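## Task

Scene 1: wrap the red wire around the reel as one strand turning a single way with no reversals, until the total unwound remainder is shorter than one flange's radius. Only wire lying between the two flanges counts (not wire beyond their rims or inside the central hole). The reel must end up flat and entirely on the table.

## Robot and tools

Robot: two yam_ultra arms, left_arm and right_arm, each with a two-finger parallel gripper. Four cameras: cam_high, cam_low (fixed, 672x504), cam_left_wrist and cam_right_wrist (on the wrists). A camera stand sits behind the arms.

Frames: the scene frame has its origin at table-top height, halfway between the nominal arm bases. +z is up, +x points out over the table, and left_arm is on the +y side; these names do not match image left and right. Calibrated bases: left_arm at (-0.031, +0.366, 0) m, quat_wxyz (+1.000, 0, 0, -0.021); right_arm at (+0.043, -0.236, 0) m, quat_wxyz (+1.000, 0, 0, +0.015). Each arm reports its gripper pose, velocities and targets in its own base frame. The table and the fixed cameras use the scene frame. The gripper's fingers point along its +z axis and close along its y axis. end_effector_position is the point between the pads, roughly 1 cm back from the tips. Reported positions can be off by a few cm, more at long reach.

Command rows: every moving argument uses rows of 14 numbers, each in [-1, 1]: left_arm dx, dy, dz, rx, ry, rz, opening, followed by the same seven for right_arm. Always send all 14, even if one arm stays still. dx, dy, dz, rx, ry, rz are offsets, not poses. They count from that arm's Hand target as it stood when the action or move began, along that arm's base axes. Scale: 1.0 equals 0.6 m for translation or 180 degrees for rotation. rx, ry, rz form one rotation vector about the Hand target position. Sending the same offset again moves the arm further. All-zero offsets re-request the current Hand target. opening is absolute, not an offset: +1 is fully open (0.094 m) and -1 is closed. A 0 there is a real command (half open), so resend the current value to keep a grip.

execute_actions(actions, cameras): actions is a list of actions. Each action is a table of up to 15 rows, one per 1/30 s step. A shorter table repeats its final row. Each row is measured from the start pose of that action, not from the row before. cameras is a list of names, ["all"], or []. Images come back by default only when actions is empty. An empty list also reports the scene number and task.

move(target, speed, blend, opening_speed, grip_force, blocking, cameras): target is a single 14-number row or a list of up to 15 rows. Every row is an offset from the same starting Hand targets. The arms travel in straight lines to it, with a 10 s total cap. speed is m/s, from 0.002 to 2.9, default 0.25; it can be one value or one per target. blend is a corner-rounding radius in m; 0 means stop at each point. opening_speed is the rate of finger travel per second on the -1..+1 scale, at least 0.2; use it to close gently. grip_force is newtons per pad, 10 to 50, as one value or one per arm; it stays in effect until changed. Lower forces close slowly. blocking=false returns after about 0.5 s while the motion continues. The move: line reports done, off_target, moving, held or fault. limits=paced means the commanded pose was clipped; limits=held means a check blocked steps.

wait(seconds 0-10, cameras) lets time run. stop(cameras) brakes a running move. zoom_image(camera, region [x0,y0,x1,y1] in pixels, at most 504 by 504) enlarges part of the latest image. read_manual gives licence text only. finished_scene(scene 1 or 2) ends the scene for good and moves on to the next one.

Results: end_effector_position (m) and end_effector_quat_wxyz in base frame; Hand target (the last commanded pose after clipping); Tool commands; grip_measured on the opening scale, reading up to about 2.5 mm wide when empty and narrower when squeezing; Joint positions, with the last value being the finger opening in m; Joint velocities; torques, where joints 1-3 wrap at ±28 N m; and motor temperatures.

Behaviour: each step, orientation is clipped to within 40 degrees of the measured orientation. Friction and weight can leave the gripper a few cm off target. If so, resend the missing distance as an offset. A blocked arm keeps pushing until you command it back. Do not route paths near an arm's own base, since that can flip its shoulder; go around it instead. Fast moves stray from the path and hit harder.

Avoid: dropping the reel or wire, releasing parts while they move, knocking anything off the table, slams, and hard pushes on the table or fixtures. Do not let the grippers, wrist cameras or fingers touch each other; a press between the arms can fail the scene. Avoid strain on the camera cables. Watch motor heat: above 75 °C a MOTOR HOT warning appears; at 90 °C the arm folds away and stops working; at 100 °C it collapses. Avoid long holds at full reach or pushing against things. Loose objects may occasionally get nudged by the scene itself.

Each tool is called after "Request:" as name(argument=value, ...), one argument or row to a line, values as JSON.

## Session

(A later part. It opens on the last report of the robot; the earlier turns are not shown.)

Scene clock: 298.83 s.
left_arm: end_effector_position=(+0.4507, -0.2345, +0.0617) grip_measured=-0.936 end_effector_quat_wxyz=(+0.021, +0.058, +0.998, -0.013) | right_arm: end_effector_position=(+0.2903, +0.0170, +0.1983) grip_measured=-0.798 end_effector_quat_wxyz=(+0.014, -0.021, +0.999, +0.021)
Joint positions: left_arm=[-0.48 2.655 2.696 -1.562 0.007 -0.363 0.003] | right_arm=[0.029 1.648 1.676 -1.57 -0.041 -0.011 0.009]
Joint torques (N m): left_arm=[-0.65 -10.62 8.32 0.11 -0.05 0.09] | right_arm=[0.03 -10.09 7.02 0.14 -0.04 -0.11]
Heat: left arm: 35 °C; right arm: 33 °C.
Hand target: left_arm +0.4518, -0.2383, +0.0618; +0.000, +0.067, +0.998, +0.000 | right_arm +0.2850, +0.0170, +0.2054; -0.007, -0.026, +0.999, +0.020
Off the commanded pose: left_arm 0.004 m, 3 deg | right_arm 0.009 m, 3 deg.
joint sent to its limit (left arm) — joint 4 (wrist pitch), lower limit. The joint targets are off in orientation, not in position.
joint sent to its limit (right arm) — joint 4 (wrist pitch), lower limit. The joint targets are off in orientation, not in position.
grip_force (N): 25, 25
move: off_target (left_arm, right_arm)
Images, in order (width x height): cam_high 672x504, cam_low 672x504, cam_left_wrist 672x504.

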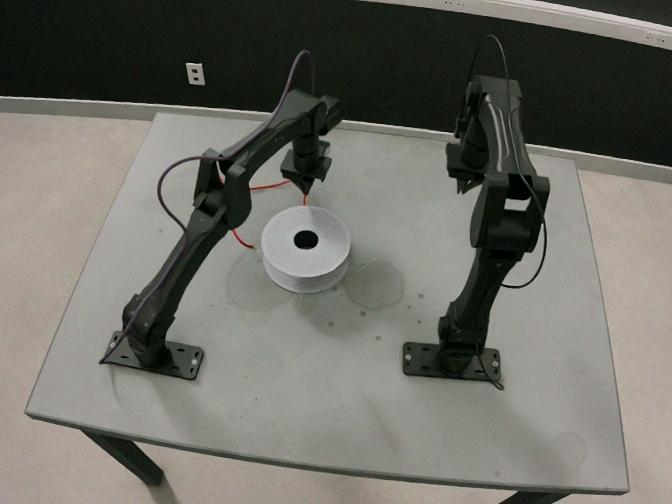

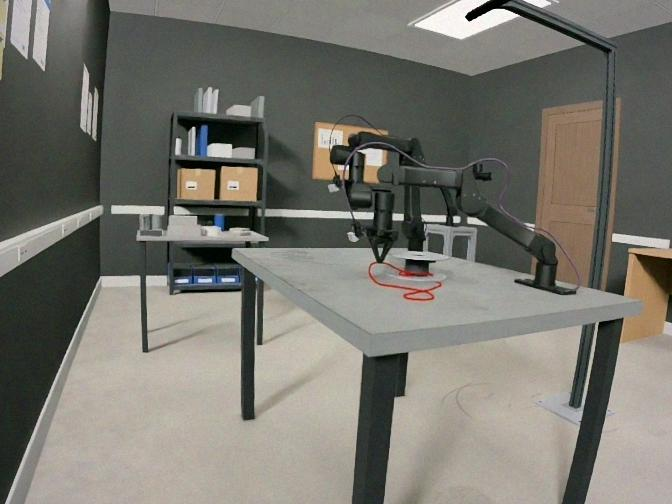

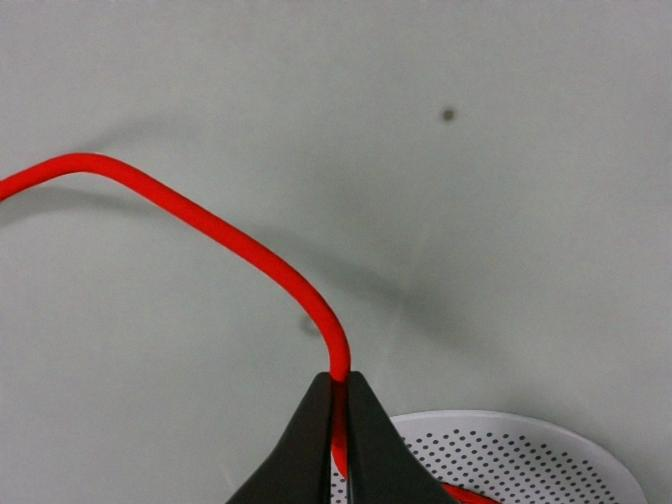

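Request:
move(
  target=[
    [0,0,-0.055,0,0,0,-1,0,0,0,0,0,0,-0.8],
    [0,0,-0.055,0,0,0,-0.5,0,0,0,0,0,0,-0.8],
    [0,0,0.2,0,0,0,-0.5,0,0,0,0,0,0,-0.8],
    [-0.23,0.65,0.2,0,0,0.2,-0.5,0,0,0,0,0,0,-0.8],
  ],
  cameras=["cam_low","cam_high","cam_left_wrist"],
  speed=[0.06,0.06,0.1,0.25],
)

Request:
zoom_image(
  camera="cam_high",
  region=[150, 150, 370, 320],
)

Request:
zoom_image(
  camera="cam_low",
  region=[378, 235, 468, 310],
)

Scene clock: 307.00 s.
left_arm: end_effector_position=(+0.3108, +0.1520, +0.1785) grip_measured=-0.502 end_effector_quat_wxyz=(+0.004, -0.252, +0.968, +0.000) | right_arm: end_effector_position=(+0.2903, +0.0170, +0.1983) grip_measured=-0.798 end_effector_quat_wxyz=(+0.014, -0.021, +0.999, +0.021)
Joint positions: left_arm=[0.453 1.875 1.869 -1.558 0.002 -0.056 0.023] | right_arm=[0.029 1.648 1.676 -1.57 -0.041 -0.011 0.009]
Joint torques (N m): left_arm=[-0.5 -6.38 8.08 -0.03 -0.03 0.07] | right_arm=[-0.01 -10.07 7.1 0.11 -0.03 -0.09]
Heat: left arm: 37 °C; right arm: 33 °C.
Hand target: left_arm +0.3139, +0.1517, +0.1819; +0.000, -0.245, +0.970, +0.000 | right_arm +0.2850, +0.0170, +0.2054; -0.007, -0.026, +0.999, +0.020
Off the commanded pose: left_arm 0.004 m, 1 deg | right_arm 0.009 m, 3 deg.
joint sent to its limit (left arm) — joint 4 (wrist pitch), lower limit. The joint targets still meet the commanded pose.
joint sent to its limit (right arm) — joint 4 (wrist pitch), lower limit. The joint targets are off in orientation, not in position.
grip_force (N): 25, 25
move: off_target (right_arm)
Images, in order (width x height): cam_high 672x504, cam_low 672x504, cam_left_wrist 672x504.

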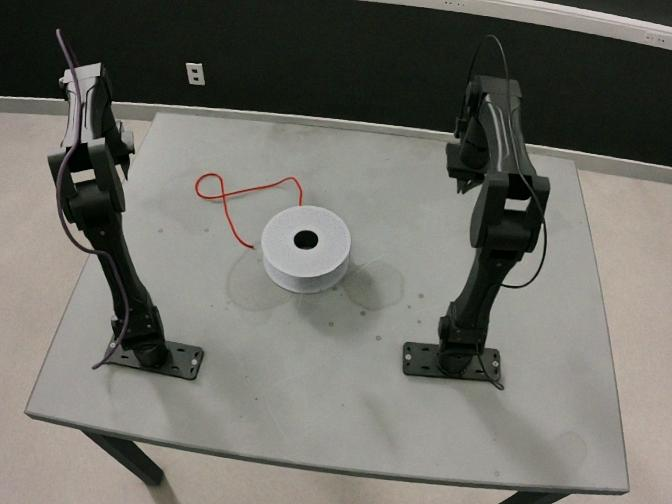

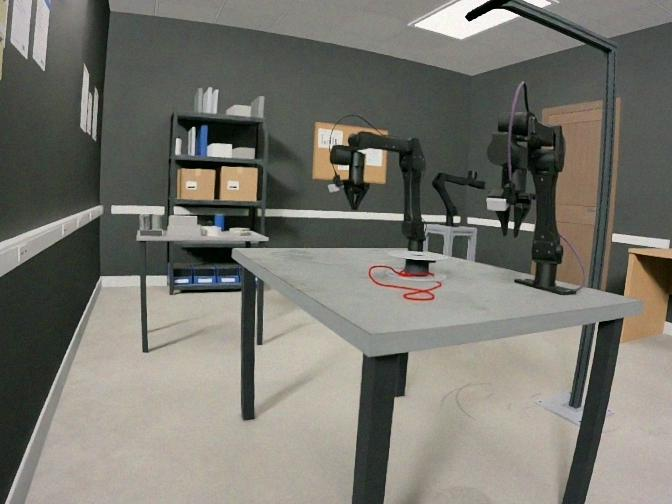

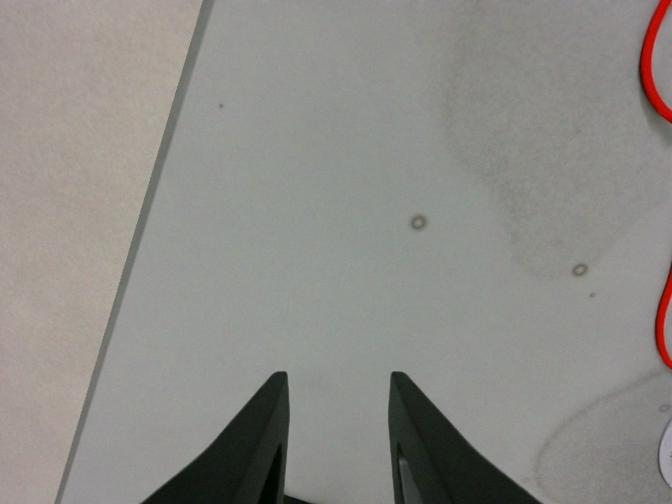

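Scaled by 2.291 from the camera's 672x504 image, which has a finer 960x720 frame.

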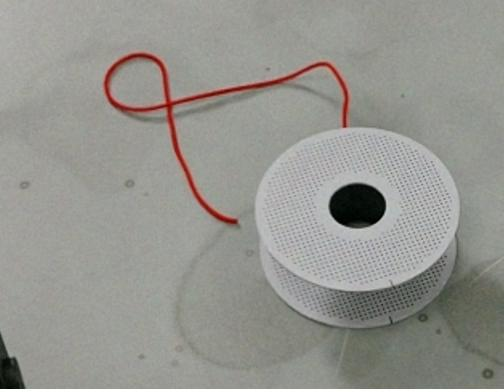

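Scaled by 5.600 from the camera's 672x504 image, which has a finer 960x720 frame.

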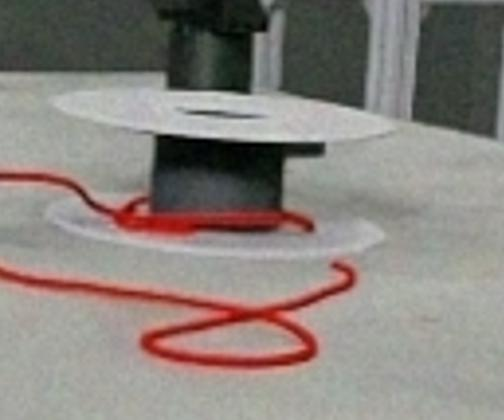

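Request:
move(
  target=[0,0,0,0,0,0,-0.5,-0.105,0.508,-0.06,0,0,-0.265,-0.8],
  cameras=["cam_right_wrist"],
  speed=0.25,
)

Scene clock: 310.87 s.
left_arm: end_effector_position=(+0.3108, +0.1520, +0.1785) grip_measured=-0.502 end_effector_quat_wxyz=(+0.004, -0.251, +0.968, +0.000) | right_arm: end_effector_position=(+0.2187, +0.3242, +0.1723) grip_measured=-0.798 end_effector_quat_wxyz=(-0.005, +0.375, +0.927, +0.035)
Joint positions: left_arm=[0.453 1.875 1.869 -1.558 0.002 -0.055 0.023] | right_arm=[0.963 2.004 2.02 -1.522 -0.025 1.732 0.009]
Joint torques (N m): left_arm=[-0.49 -6.38 8.08 0.01 -0.03 0.08] | right_arm=[-0.12 -9.96 9.18 0.14 0.15 0.08]
Heat: left arm: 37 °C; right arm: 33 °C.
Hand target: left_arm +0.3139, +0.1517, +0.1819; +0.000, -0.245, +0.970, +0.000 | right_arm +0.2220, +0.3219, +0.1695; +0.002, +0.380, +0.925, +0.021
Off the commanded pose: left_arm 0.005 m, 1 deg | right_arm 0.005 m, 2 deg.
joint sent to its limit (left arm) — joint 4 (wrist pitch), lower limit. The joint targets still meet the commanded pose.
grip_force (N): 25, 25
move: done
Images, in order (width x height): cam_right_wrist 672x504.

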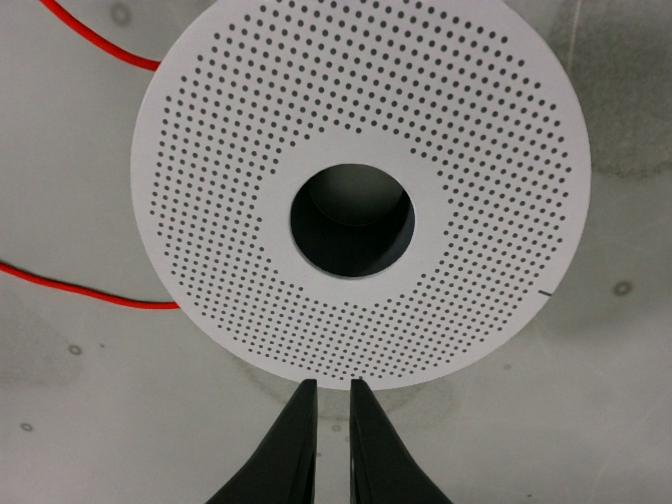

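Request:
move(
  target=[
    [0,0,0,0,0,0,-0.5,0.0025,-0.011,-0.13,0,0,0,-0.85],
    [0,0,0,0,0,0,-0.5,0.0025,-0.011,-0.19,0,0,0,-0.85],
    [0,0,0,0,0,0,-0.5,0.0025,-0.011,-0.19,0,0,0,-0.08],
  ],
  cameras=["cam_right_wrist","cam_low"],
  speed=[0.1,0.05,0.05],
)

Request:
zoom_image(
  camera="cam_low",
  region=[378, 225, 478, 310],
)

Scene clock: 316.60 s.
left_arm: end_effector_position=(+0.3108, +0.1520, +0.1785) grip_measured=-0.502 end_effector_quat_wxyz=(+0.004, -0.251, +0.968, +0.000) | right_arm: end_effector_position=(+0.2208, +0.3214, +0.0677) grip_measured=-0.087 end_effector_quat_wxyz=(-0.004, +0.378, +0.925, +0.036)
Joint positions: left_arm=[0.453 1.875 1.869 -1.558 0.002 -0.055 0.023] | right_arm=[0.956 1.977 1.563 -1.088 -0.023 1.733 0.043]
Joint torques (N m): left_arm=[-0.49 -6.39 8.06 0.01 -0.03 0.08] | right_arm=[-0.64 -10.03 5.75 0.45 0.13 -0.05]
Heat: left arm: 37 °C; right arm: 34 °C.
Hand target: left_arm +0.3139, +0.1517, +0.1819; +0.000, -0.245, +0.970, +0.000 | right_arm +0.2234, +0.3153, +0.0556; +0.002, +0.380, +0.925, +0.022
Off the commanded pose: left_arm 0.005 m, 1 deg | right_arm 0.014 m, 2 deg.
joint sent to its limit (left arm) — joint 4 (wrist pitch), lower limit. The joint targets still meet the commanded pose.
grip_force (N): 25, 25
move: off_target (right_arm)
Images, in order (width x height): cam_low 672x504, cam_right_wrist 672x504.

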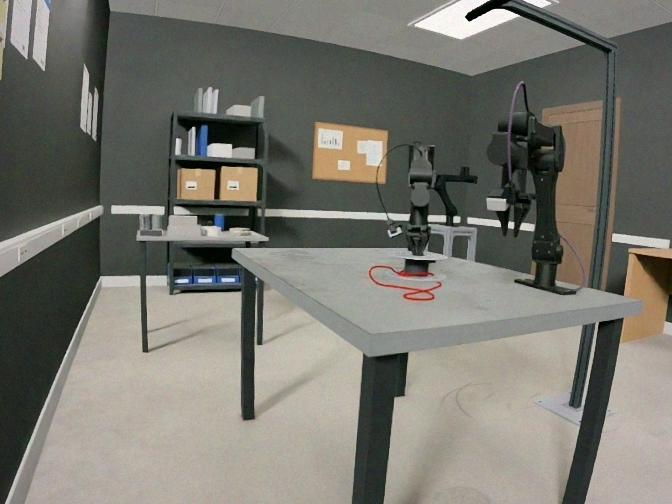

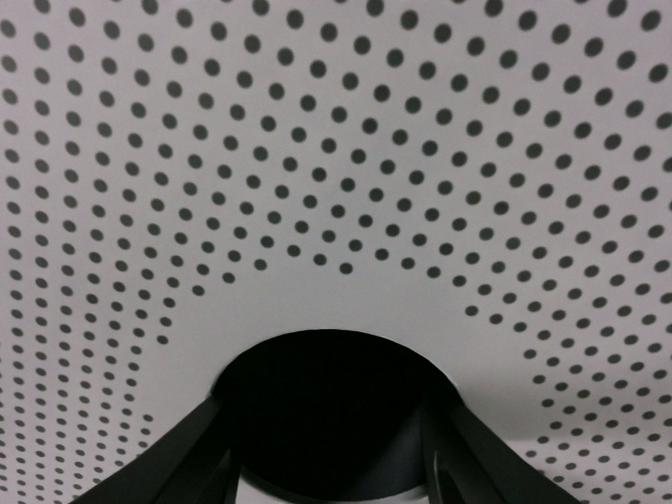

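Scaled by 5.040 from the camera's 672x504 image, which has a finer 960x720 frame.

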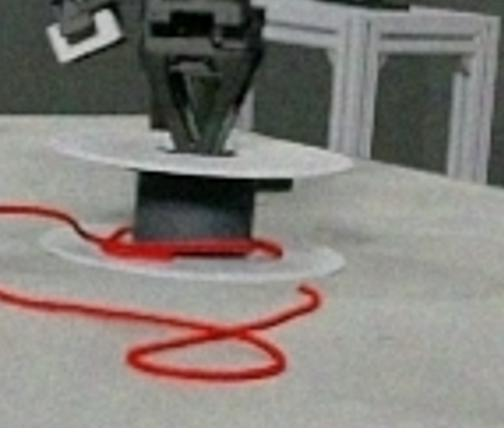

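Request:
move(
  target=[0,0,0,0,0,0,-0.5,0,0,0,0,0,0.45,-0.08],
  cameras=["cam_high","cam_low"],
  speed=0.2,
)

Request:
zoom_image(
  camera="cam_low",
  region=[378, 225, 478, 310],
)

Request:
zoom_image(
  camera="cam_high",
  region=[150, 150, 370, 320],
)

Scene clock: 321.80 s.
left_arm: end_effector_position=(+0.3108, +0.1520, +0.1785) grip_measured=-0.502 end_effector_quat_wxyz=(+0.004, -0.251, +0.968, +0.000) | right_arm: end_effector_position=(+0.2252, +0.3200, +0.0687) grip_measured=-0.085 end_effector_quat_wxyz=(+0.011, -0.304, +0.952, +0.032)
Joint positions: left_arm=[0.453 1.875 1.869 -1.558 0.002 -0.055 0.023] | right_arm=[0.937 1.996 1.595 -1.116 -0.039 0.319 0.043]
Joint torques (N m): left_arm=[-0.49 -6.38 8.06 0.01 -0.03 0.08] | right_arm=[-0.58 -8.54 7.92 0.11 -0.11 -0.23]
Heat: left arm: 37 °C; right arm: 34 °C.
Hand target: left_arm +0.3139, +0.1517, +0.1819; +0.000, -0.245, +0.970, +0.000 | right_arm +0.2234, +0.3153, +0.0555; -0.013, -0.312, +0.950, +0.017
Off the commanded pose: left_arm 0.005 m, 1 deg | right_arm 0.014 m, 3 deg.
joint sent to its limit (left arm) — joint 4 (wrist pitch), lower limit. The joint targets still meet the commanded pose.
grip_force (N): 25, 25
move: off_target (right_arm)
Images, in order (width x height): cam_high 672x504, cam_low 672x504.

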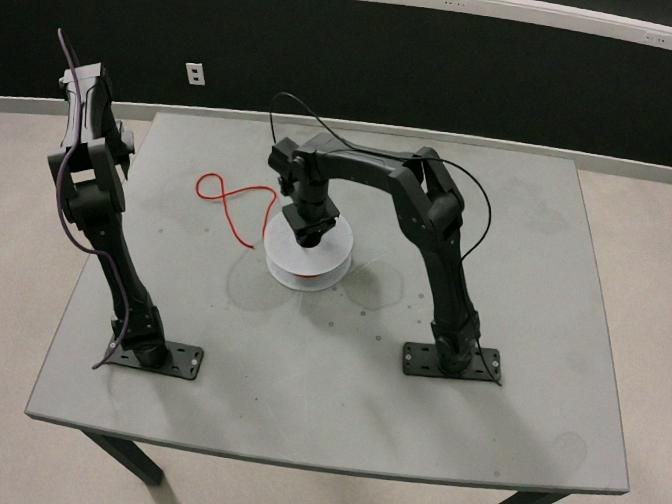

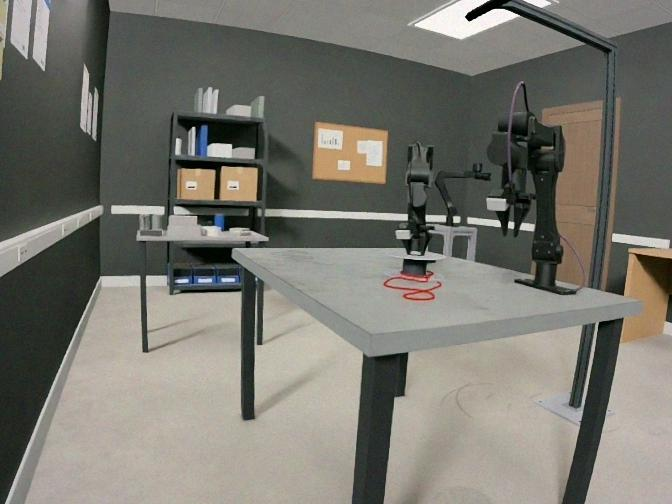

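Scaled by 5.040 from the camera's 672x504 image, which has a finer 960x720 frame.

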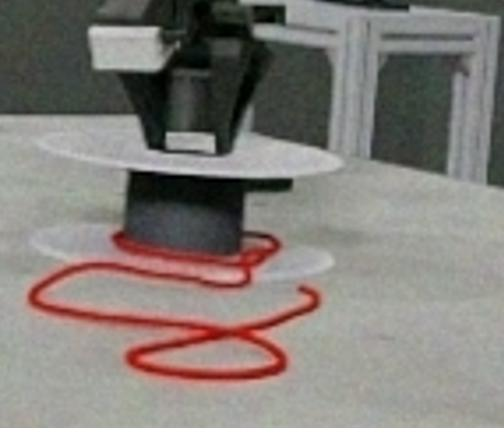

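Scaled by 2.291 from the camera's 672x504 image, which has a finer 960x720 frame.

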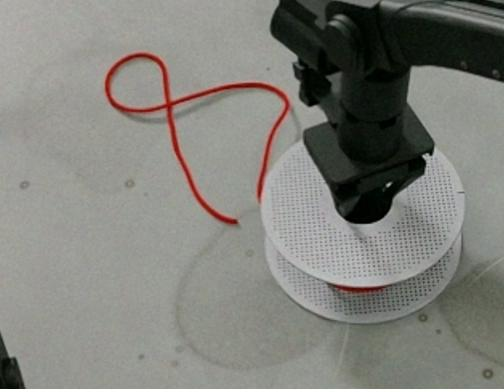

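Request:
move(
  target=[0,0,0,0,0,0,-0.5,0,0,0,0,0,0.6,-0.08],
  cameras=["cam_high","cam_low"],
  speed=0.2,
)

Request:
zoom_image(
  camera="cam_low",
  region=[378, 225, 478, 310],
)

Request:
zoom_image(
  camera="cam_high",
  region=[150, 150, 370, 320],
)

Scene clock: 328.57 s.
left_arm: end_effector_position=(+0.3108, +0.1520, +0.1785) grip_measured=-0.502 end_effector_quat_wxyz=(+0.004, -0.251, +0.968, +0.000) | right_arm: end_effector_position=(+0.2262, +0.3188, +0.0690) grip_measured=-0.084 end_effector_quat_wxyz=(-0.006, +0.948, -0.317, +0.001)
Joint positions: left_arm=[0.453 1.875 1.869 -1.558 0.002 -0.055 0.023] | right_arm=[0.951 2.035 1.655 -1.179 -0.001 -1.546 0.043]
Joint torques (N m): left_arm=[-0.47 -6.41 8.06 0.02 -0.03 0.08] | right_arm=[0.51 -8.92 7.91 0.04 0.12 -0.16]
Heat: left arm: 36 °C; right arm: 33 °C.
Hand target: left_arm +0.3139, +0.1517, +0.1819; +0.000, -0.245, +0.970, +0.000 | right_arm +0.2234, +0.3153, +0.0554; +0.022, +0.952, -0.306, +0.000
Off the commanded pose: left_arm 0.005 m, 1 deg | right_arm 0.014 m, 3 deg.
joint sent to its limit (left arm) — joint 4 (wrist pitch), lower limit. The joint targets still meet the commanded pose.
grip_force (N): 25, 25
move: off_target (right_arm)
Images, in order (width x height): cam_high 672x504, cam_low 672x504.

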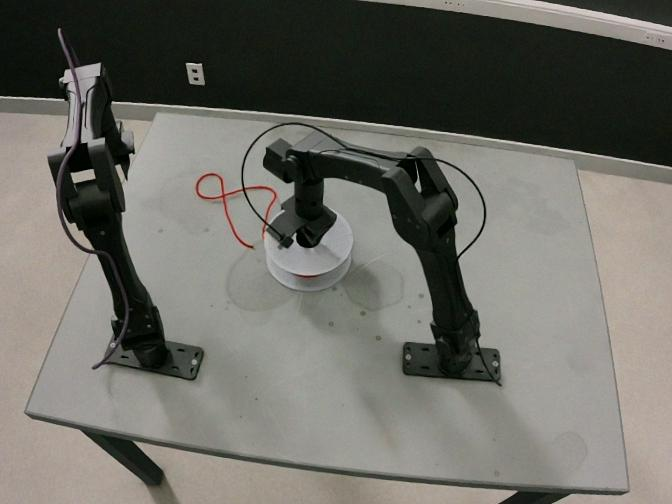

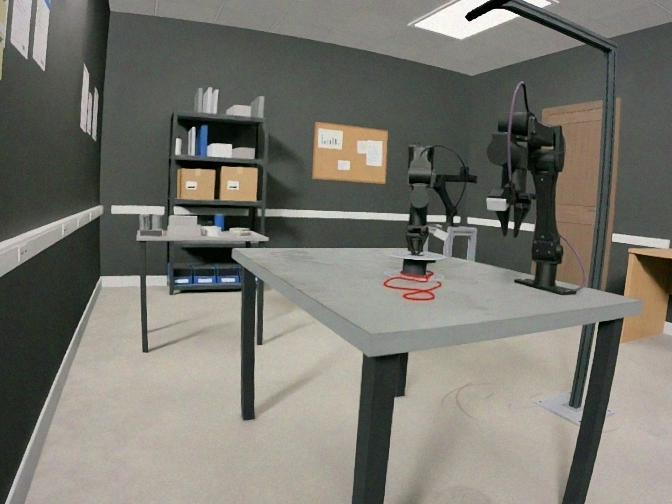

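Scaled by 5.040 from the camera's 672x504 image, which has a finer 960x720 frame.

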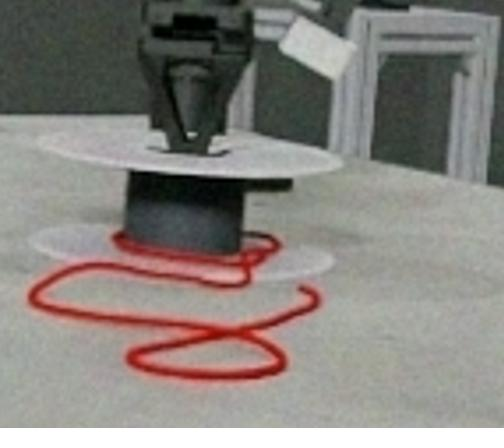

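Scaled by 2.291 from the camera's 672x504 image, which has a finer 960x720 frame.

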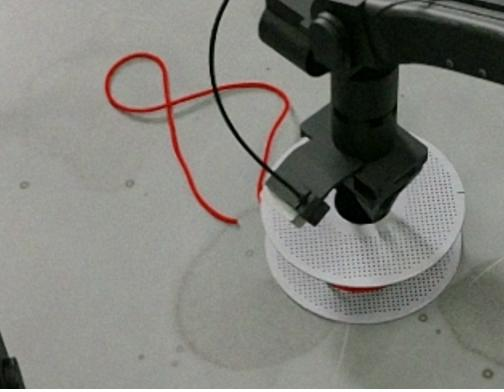

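Request:
move(
  target=[0,0,0,0,0,0,-0.5,0,0,0,0,0,0,0.1],
  cameras=["cam_right_wrist"],
  opening_speed=0.3,
)

Scene clock: 330.43 s.
left_arm: end_effector_position=(+0.3108, +0.1520, +0.1785) grip_measured=-0.502 end_effector_quat_wxyz=(+0.004, -0.251, +0.968, +0.000) | right_arm: end_effector_position=(+0.2262, +0.3188, +0.0690) grip_measured=-0.039 end_effector_quat_wxyz=(-0.006, +0.949, -0.317, +0.001)
Joint positions: left_arm=[0.453 1.875 1.869 -1.558 0.002 -0.055 0.023] | right_arm=[0.951 2.035 1.655 -1.179 -0.001 -1.547 0.045]
Joint torques (N m): left_arm=[-0.49 -6.41 8.06 0.01 -0.02 0.08] | right_arm=[0.54 -8.8 7.92 0.06 0.11 -0.2]
Heat: left arm: 36 °C; right arm: 33 °C.
Hand target: left_arm +0.3139, +0.1517, +0.1819; +0.000, -0.245, +0.970, +0.000 | right_arm +0.2234, +0.3153, +0.0554; +0.022, +0.952, -0.306, +0.000
Off the commanded pose: left_arm 0.005 m, 1 deg | right_arm 0.014 m, 3 deg.
joint sent to its limit (left arm) — joint 4 (wrist pitch), lower limit. The joint targets still meet the commanded pose.
grip_force (N): 25, 25
move: off_target (right_arm)
Images, in order (width x height): cam_right_wrist 672x504.

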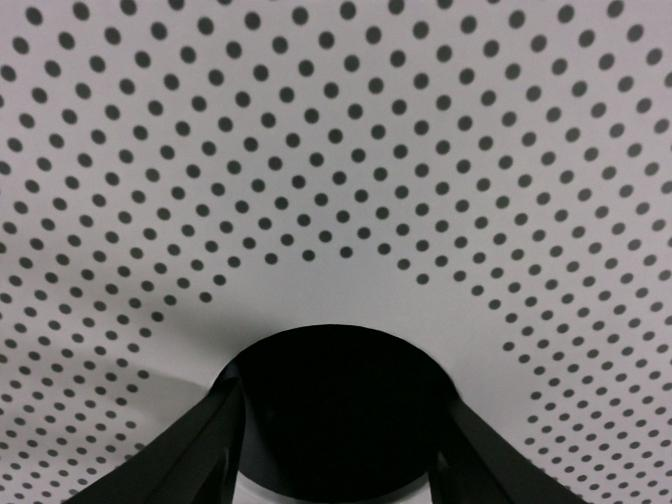

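Request:
move(
  target=[
    [0,0,0,0,0,0,-0.5,0,0,0,0,0,0,-0.8],
    [0,0,0,0,0,0,-0.5,0.001,0,0,0,0,-0.556,-0.8],
    [0,0,0,0,0,0,-0.5,0.001,0,0,0,0,0.889,-0.8],
    [0,0,0,0,0,0,-0.5,0.001,0,0,0,0,0.889,0.1],
  ],
  cameras=["cam_right_wrist"],
  speed=0.6,
)

Request:
move(
  target=[0,0,0,0,0,0,-0.5,0,0,0,0,0,0.6,0.1],
  cameras=["cam_high","cam_low"],
  speed=0.2,
)

Request:
zoom_image(
  camera="cam_low",
  region=[378, 225, 478, 310],
)

Request:
zoom_image(
  camera="cam_high",
  region=[150, 150, 370, 320],
)

Scene clock: 340.27 s.
left_arm: end_effector_position=(+0.3108, +0.1520, +0.1785) grip_measured=-0.502 end_effector_quat_wxyz=(+0.004, -0.251, +0.968, +0.000) | right_arm: end_effector_position=(+0.2288, +0.3213, +0.0757) grip_measured=+0.098 end_effector_quat_wxyz=(+0.002, +0.466, +0.883, +0.051)
Joint positions: left_arm=[0.453 1.875 1.869 -1.558 0.002 -0.055 0.023] | right_arm=[0.944 1.958 1.566 -1.077 -0.011 1.916 0.052]
Joint torques (N m): left_arm=[-0.47 -6.41 8.06 0.01 -0.02 0.08] | right_arm=[0.62 -8.5 5.61 0.41 0.11 0.08]
Heat: left arm: 36 °C; right arm: 34 °C.
Hand target: left_arm +0.3139, +0.1517, +0.1819; +0.000, -0.245, +0.970, +0.000 | right_arm +0.2240, +0.3152, +0.0555; +0.004, +0.467, +0.884, +0.021
Off the commanded pose: left_arm 0.005 m, 1 deg | right_arm 0.022 m, 3 deg.
joint sent to its limit (left arm) — joint 4 (wrist pitch), lower limit. The joint targets still meet the commanded pose.
grip_force (N): 25, 25
move: off_target (right_arm)
Images, in order (width x height): cam_right_wrist 672x504.

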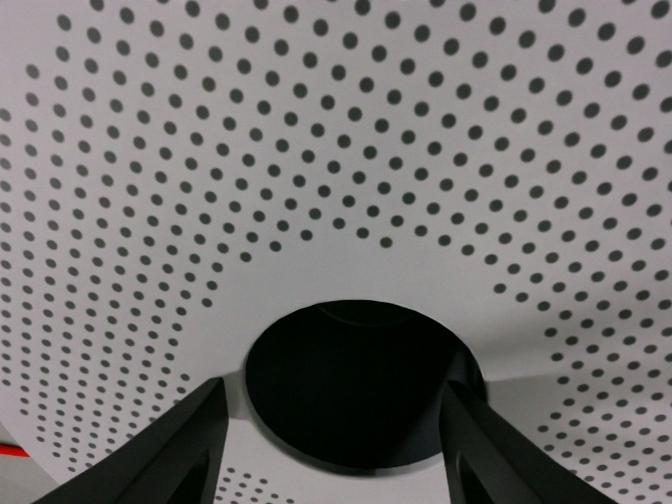

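Scene clock: 345.70 s.
left_arm: end_effector_position=(+0.3108, +0.1520, +0.1785) grip_measured=-0.502 end_effector_quat_wxyz=(+0.004, -0.251, +0.968, +0.000) | right_arm: end_effector_position=(+0.2267, +0.3289, +0.0764) grip_measured=+0.098 end_effector_quat_wxyz=(+0.020, -0.436, +0.899, +0.048)
Joint positions: left_arm=[0.453 1.875 1.869 -1.558 0.002 -0.055 0.023] | right_arm=[0.935 1.997 1.625 -1.118 -0.065 0.035 0.052]
Joint torques (N m): left_arm=[-0.49 -6.38 8.06 0.01 -0.03 0.08] | right_arm=[-0.44 -7.95 7.13 -0.02 0.16 -0.2]
Heat: left arm: 36 °C; right arm: 34 °C.
Hand target: left_arm +0.3139, +0.1517, +0.1819; +0.000, -0.245, +0.970, +0.000 | right_arm +0.2240, +0.3153, +0.0555; -0.015, -0.441, +0.897, +0.016
Off the commanded pose: left_arm 0.005 m, 1 deg | right_arm 0.025 m, 5 deg.
joint sent to its limit (left arm) — joint 4 (wrist pitch), lower limit. The joint targets still meet the commanded pose.
grip_force (N): 25, 25
move: off_target (right_arm)
Images, in order (width x height): cam_high 672x504, cam_low 672x504.

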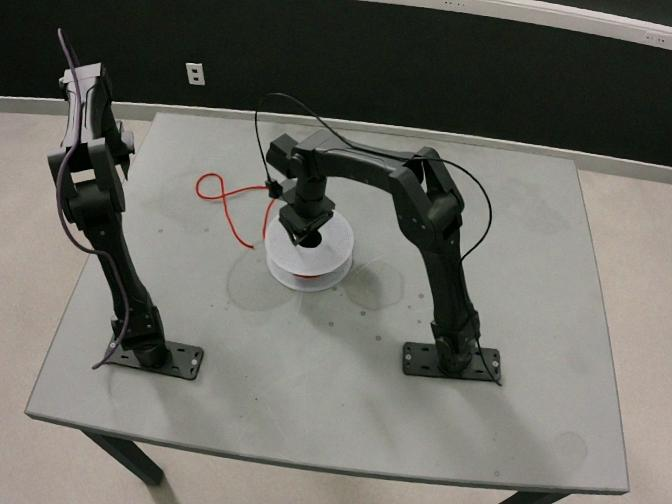

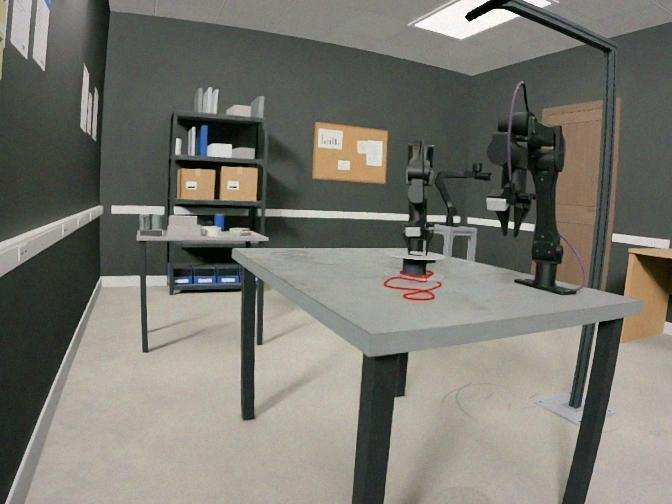

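Scaled by 5.040 from the camera's 672x504 image, which has a finer 960x720 frame.

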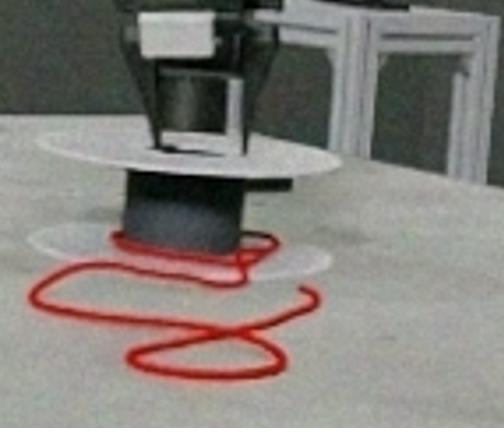

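Scaled by 2.291 from the camera's 672x504 image, which has a finer 960x720 frame.

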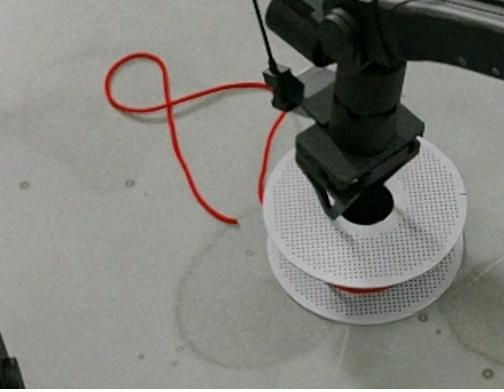

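Request:
move(
  target=[
    [0,0,0,0,0,0,-0.5,0,0,0.09,0,0,0,0.1],
    [0,0,0,0,0,0,-0.5,0,0,0.09,0,0,-0.5,-0.8],
  ],
  cameras=["cam_right_wrist"],
  speed=0.2,
)

Scene clock: 357.23 s.
left_arm: end_effector_position=(+0.3108, +0.1520, +0.1785) grip_measured=-0.502 end_effector_quat_wxyz=(+0.004, -0.251, +0.968, +0.000) | right_arm: end_effector_position=(+0.2242, +0.3168, +0.1000) grip_measured=-0.798 end_effector_quat_wxyz=(-0.013, +0.322, +0.947, +0.011)
Joint positions: left_arm=[0.453 1.875 1.869 -1.558 0.002 -0.055 0.023] | right_arm=[0.938 2.013 1.746 -1.291 -0.031 1.593 0.009]
Joint torques (N m): left_arm=[-0.47 -6.39 8.06 0.02 -0.03 0.08] | right_arm=[0.58 -15.15 6 0.31 0.15 0.11]
Motor temperatures (°C): left_arm=[28 36 34 24 23 24 25] | right_arm=[23 35 29 28 22 24 22]
Heat: left arm: 36 °C; right arm: 35 °C.
Hand target: left_arm +0.3139, +0.1517, +0.1819; +0.000, -0.245, +0.970, +0.000 | right_arm +0.2241, +0.3153, +0.1095; +0.001, +0.323, +0.946, +0.022
Off the commanded pose: left_arm 0.005 m, 1 deg | right_arm 0.010 m, 2 deg.
joint sent to its limit (left arm) — joint 4 (wrist pitch), lower limit. The joint targets still meet the commanded pose.
grip_force (N): 25, 25
move: done
Images, in order (width x height): cam_right_wrist 672x504.

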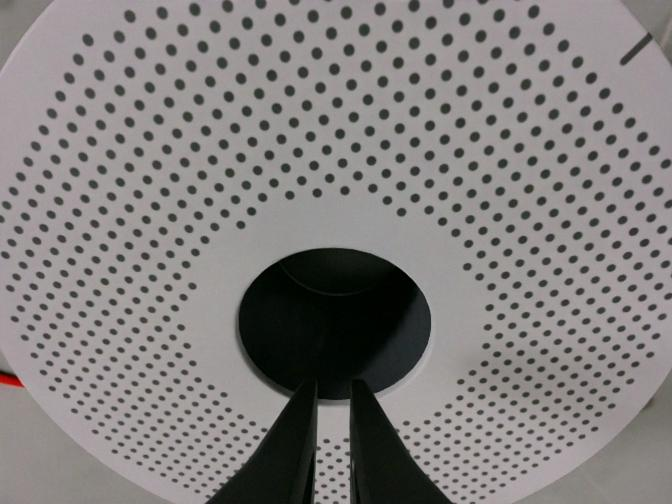

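Request:
move(
  target=[
    [0,0,0,0,0,0,-0.5,0.0065,-0.009,-0.05,0,0,0,-0.85],
    [0,0,0,0,0,0,-0.5,0.0065,-0.009,-0.092,0,0,0,-0.85],
  ],
  cameras=["cam_right_wrist"],
  speed=0.06,
)

Request:
move(
  target=[0,0,0,0,0,0,-0.5,0,0,0,0,0,0,0.02],
  cameras=["cam_right_wrist"],
  opening_speed=0.3,
)

Scene clock: 361.40 s.
left_arm: end_effector_position=(+0.3108, +0.1520, +0.1785) grip_measured=-0.502 end_effector_quat_wxyz=(+0.004, -0.251, +0.968, +0.000) | right_arm: end_effector_position=(+0.2238, +0.3145, +0.0528) grip_measured=-0.848 end_effector_quat_wxyz=(-0.010, +0.323, +0.946, +0.020)
Joint positions: left_arm=[0.453 1.875 1.869 -1.558 0.002 -0.055 0.023] | right_arm=[0.935 2.008 1.549 -1.079 -0.031 1.593 0.007]
Joint torques (N m): left_arm=[-0.46 -6.38 8.05 0.01 -0.03 0.07] | right_arm=[-0.68 -13.04 5.98 0.36 0.14 -0.08]
Heat: left arm: 36 °C; right arm: 36 °C.
Hand target: left_arm +0.3139, +0.1517, +0.1819; +0.000, -0.245, +0.970, +0.000 | right_arm +0.2279, +0.3099, +0.0543; +0.000, +0.323, +0.946, +0.021
Off the commanded pose: left_arm 0.005 m, 1 deg | right_arm 0.006 m, 1 deg.
joint sent to its limit (left arm) — joint 4 (wrist pitch), lower limit. The joint targets still meet the commanded pose.
grip_force (N): 25, 25
move: done
Images, in order (width x height): cam_right_wrist 672x504.

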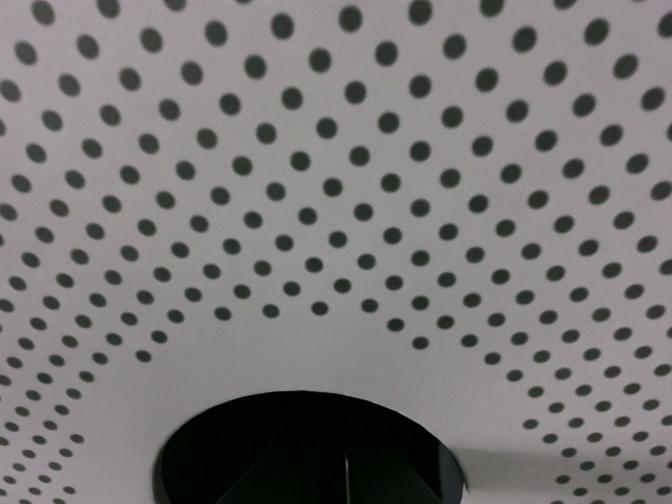

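Scene clock: 364.50 s.
left_arm: end_effector_position=(+0.3108, +0.1520, +0.1785) grip_measured=-0.502 end_effector_quat_wxyz=(+0.004, -0.251, +0.968, +0.000) | right_arm: end_effector_position=(+0.2260, +0.3172, +0.0652) grip_measured=-0.090 end_effector_quat_wxyz=(-0.003, +0.322, +0.946, +0.039)
Joint positions: left_arm=[0.453 1.875 1.869 -1.558 0.002 -0.055 0.023] | right_arm=[0.935 1.974 1.549 -1.073 -0.03 1.593 0.043]
Joint torques (N m): left_arm=[-0.46 -6.38 8.06 0.01 -0.03 0.08] | right_arm=[-0.7 -10.24 6.02 0.39 0.13 -0.11]
Heat: left arm: 36 °C; right arm: 36 °C.
Hand target: left_arm +0.3139, +0.1517, +0.1819; +0.000, -0.245, +0.970, +0.000 | right_arm +0.2279, +0.3099, +0.0544; +0.001, +0.323, +0.946, +0.022
Off the commanded pose: left_arm 0.005 m, 1 deg | right_arm 0.013 m, 2 deg.
joint sent to its limit (left arm) — joint 4 (wrist pitch), lower limit. The joint targets still meet the commanded pose.
grip_force (N): 25, 25
move: off_target (right_arm)
Images, in order (width x height): cam_right_wrist 672x504.

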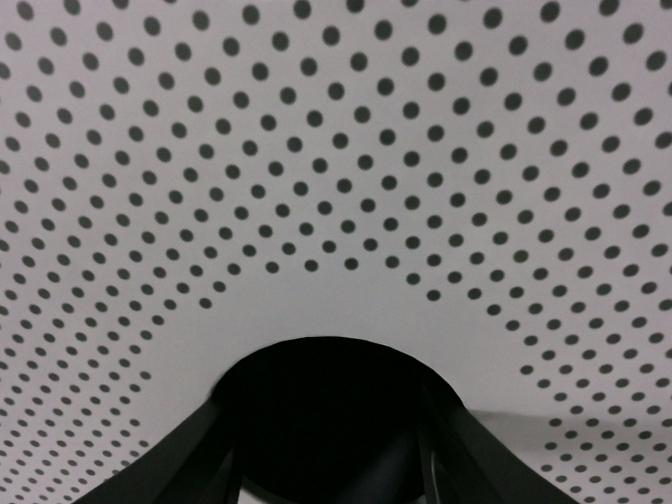

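Request:
move(
  target=[0,0,0,0,0,0,-0.5,0,0,0,0,0,0.33,-0.05],
  cameras=["cam_high","cam_right_wrist"],
  speed=0.15,
)

Request:
zoom_image(
  camera="cam_high",
  region=[150, 150, 370, 320],
)

Scene clock: 369.77 s.
left_arm: end_effector_position=(+0.3108, +0.1520, +0.1785) grip_measured=-0.502 end_effector_quat_wxyz=(+0.004, -0.251, +0.968, +0.000) | right_arm: end_effector_position=(+0.2288, +0.3118, +0.0679) grip_measured=-0.067 end_effector_quat_wxyz=(+0.010, -0.182, +0.983, +0.030)
Joint positions: left_arm=[0.453 1.875 1.869 -1.558 0.002 -0.055 0.023] | right_arm=[0.921 1.979 1.568 -1.105 -0.031 0.556 0.044]
Joint torques (N m): left_arm=[-0.47 -6.41 8.08 0.01 -0.03 0.08] | right_arm=[-0.68 -8.34 7.86 0.24 -0.16 -0.25]
Heat: left arm: 36 °C; right arm: 36 °C.
Hand target: left_arm +0.3139, +0.1517, +0.1819; +0.000, -0.245, +0.970, +0.000 | right_arm +0.2280, +0.3099, +0.0544; -0.010, -0.189, +0.982, +0.019
Off the commanded pose: left_arm 0.005 m, 1 deg | right_arm 0.014 m, 3 deg.
joint sent to its limit (left arm) — joint 4 (wrist pitch), lower limit. The joint targets still meet the commanded pose.
grip_force (N): 25, 25
move: off_target (right_arm)
Images, in order (width x height): cam_high 672x504, cam_right_wrist 672x504.

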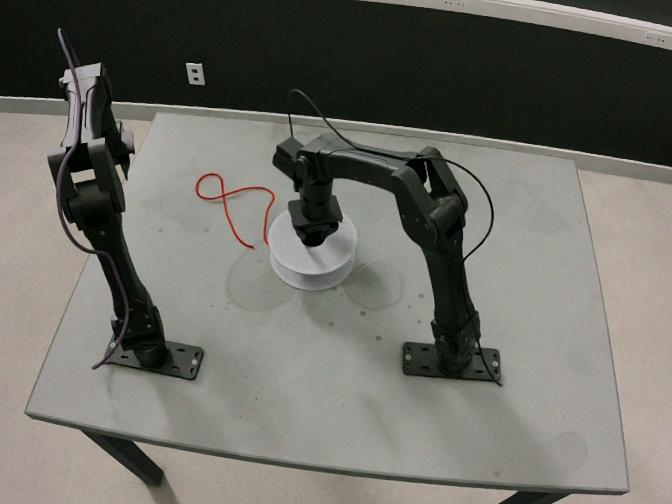

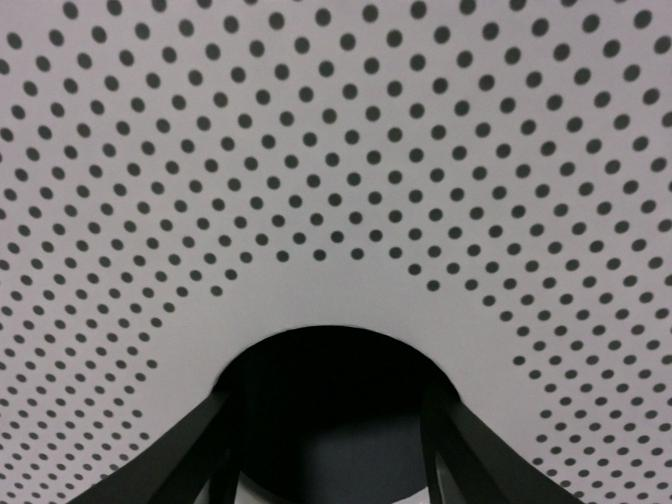

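Scaled by 2.291 from the camera's 672x504 image, which has a finer 960x720 frame.

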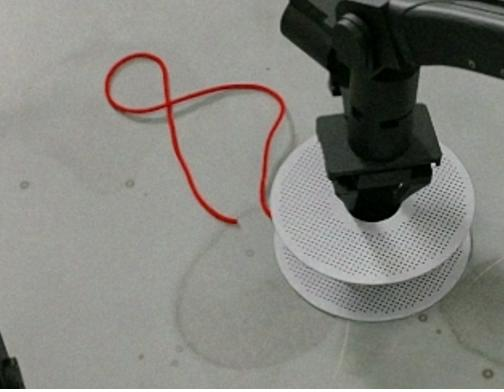

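Request:
move(
  target=[0,0,0,0,0,0,-0.5,0,0,0,0,0,0.6,-0.03],
  cameras=["cam_high","cam_low"],
  speed=0.15,
)

Request:
zoom_image(
  camera="cam_high",
  region=[150, 150, 370, 320],
)

Request:
zoom_image(
  camera="cam_low",
  region=[378, 225, 478, 310],
)

Scene clock: 377.67 s.
left_arm: end_effector_position=(+0.3108, +0.1520, +0.1785) grip_measured=-0.502 end_effector_quat_wxyz=(+0.004, -0.251, +0.968, +0.000) | right_arm: end_effector_position=(+0.2306, +0.3124, +0.0706) grip_measured=-0.042 end_effector_quat_wxyz=(-0.007, +0.898, -0.439, -0.006)
Joint positions: left_arm=[0.453 1.875 1.869 -1.558 0.002 -0.055 0.023] | right_arm=[0.925 2.025 1.647 -1.181 -0.015 -1.307 0.045]
Joint torques (N m): left_arm=[-0.47 -6.39 8.06 0.01 -0.03 0.08] | right_arm=[0.83 -8.32 7.54 0.12 0.15 -0.25]
Heat: left arm: 36 °C; right arm: 35 °C.
Hand target: left_arm +0.3139, +0.1517, +0.1819; +0.000, -0.245, +0.970, +0.000 | right_arm +0.2280, +0.3099, +0.0543; +0.021, +0.905, -0.425, -0.003
Off the commanded pose: left_arm 0.005 m, 1 deg | right_arm 0.017 m, 4 deg.
joint sent to its limit (left arm) — joint 4 (wrist pitch), lower limit. The joint targets still meet the commanded pose.
grip_force (N): 25, 25
move: off_target (right_arm)
Images, in order (width x height): cam_high 672x504, cam_low 672x504.

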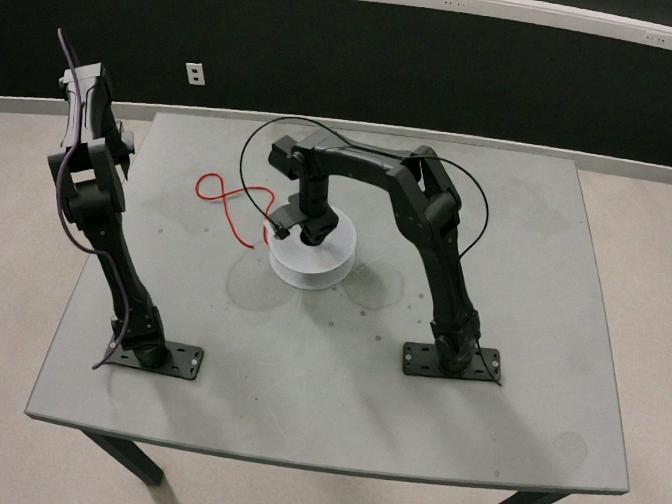

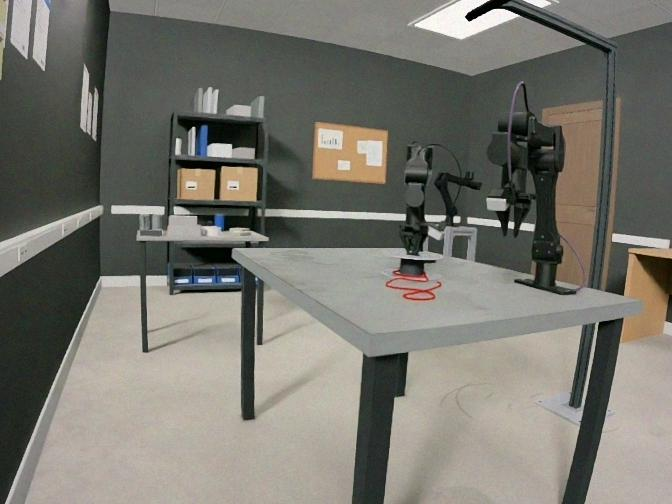

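Scaled by 2.291 from the camera's 672x504 image, which has a finer 960x720 frame.

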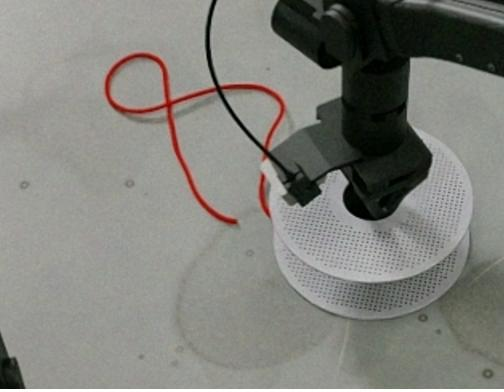

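Scaled by 5.040 from the camera's 672x504 image, which has a finer 960x720 frame.

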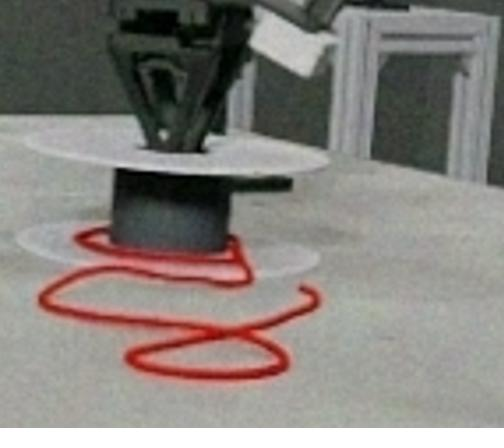

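Request:
move(
  target=[0.035,-0.42,0.0,-0.157,0.068,0.255,-0.5,0,0,0,0,0,0,-0.03],
  cameras=["cam_left_wrist"],
  speed=0.2,
)

Scene clock: 386.10 s.
left_arm: end_effector_position=(+0.3362, -0.0975, +0.1705) grip_measured=-0.502 end_effector_quat_wxyz=(-0.169, -0.594, +0.764, -0.189) | right_arm: end_effector_position=(+0.2306, +0.3124, +0.0706) grip_measured=-0.042 end_effector_quat_wxyz=(-0.007, +0.899, -0.439, -0.006)
Joint positions: left_arm=[-0.03 1.852 1.714 -1.455 0.512 -1.345 0.023] | right_arm=[0.925 2.025 1.647 -1.181 -0.015 -1.308 0.045]
Joint torques (N m): left_arm=[-0.31 -9.8 5.09 0.22 0.42 -0.06] | right_arm=[0.77 -8.24 7.65 0.12 0.13 -0.25]
Heat: left arm: 36 °C; right arm: 35 °C.
Hand target: left_arm +0.3348, -0.1003, +0.1817; -0.158, -0.591, +0.765, -0.205 | right_arm +0.2280, +0.3099, +0.0543; +0.021, +0.905, -0.425, -0.003
Off the commanded pose: left_arm 0.012 m, 2 deg | right_arm 0.017 m, 4 deg.
grip_force (N): 25, 25
move: off_target (left_arm, right_arm)
Images, in order (width x height): cam_left_wrist 672x504.

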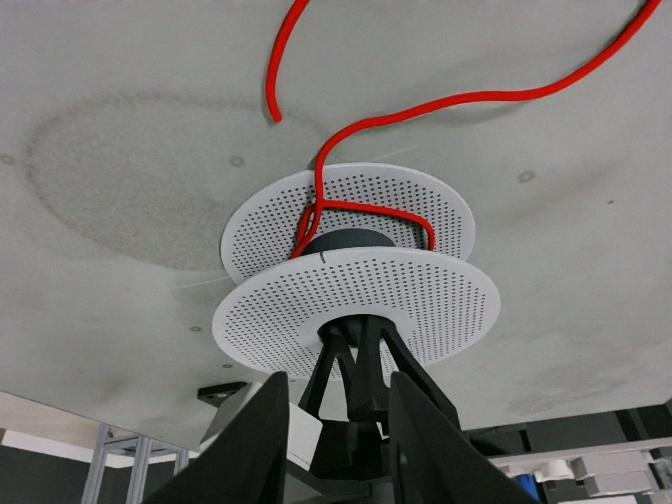

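Request:
zoom_image(
  camera="cam_left_wrist",
  region=[200, 140, 520, 380],
)

Scaled by 1.575 from the camera's 672x504 image, which has a finer 960x720 frame.

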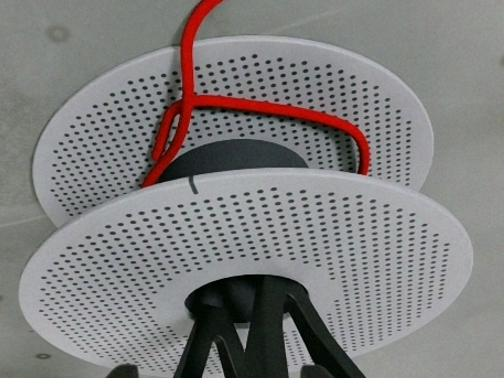

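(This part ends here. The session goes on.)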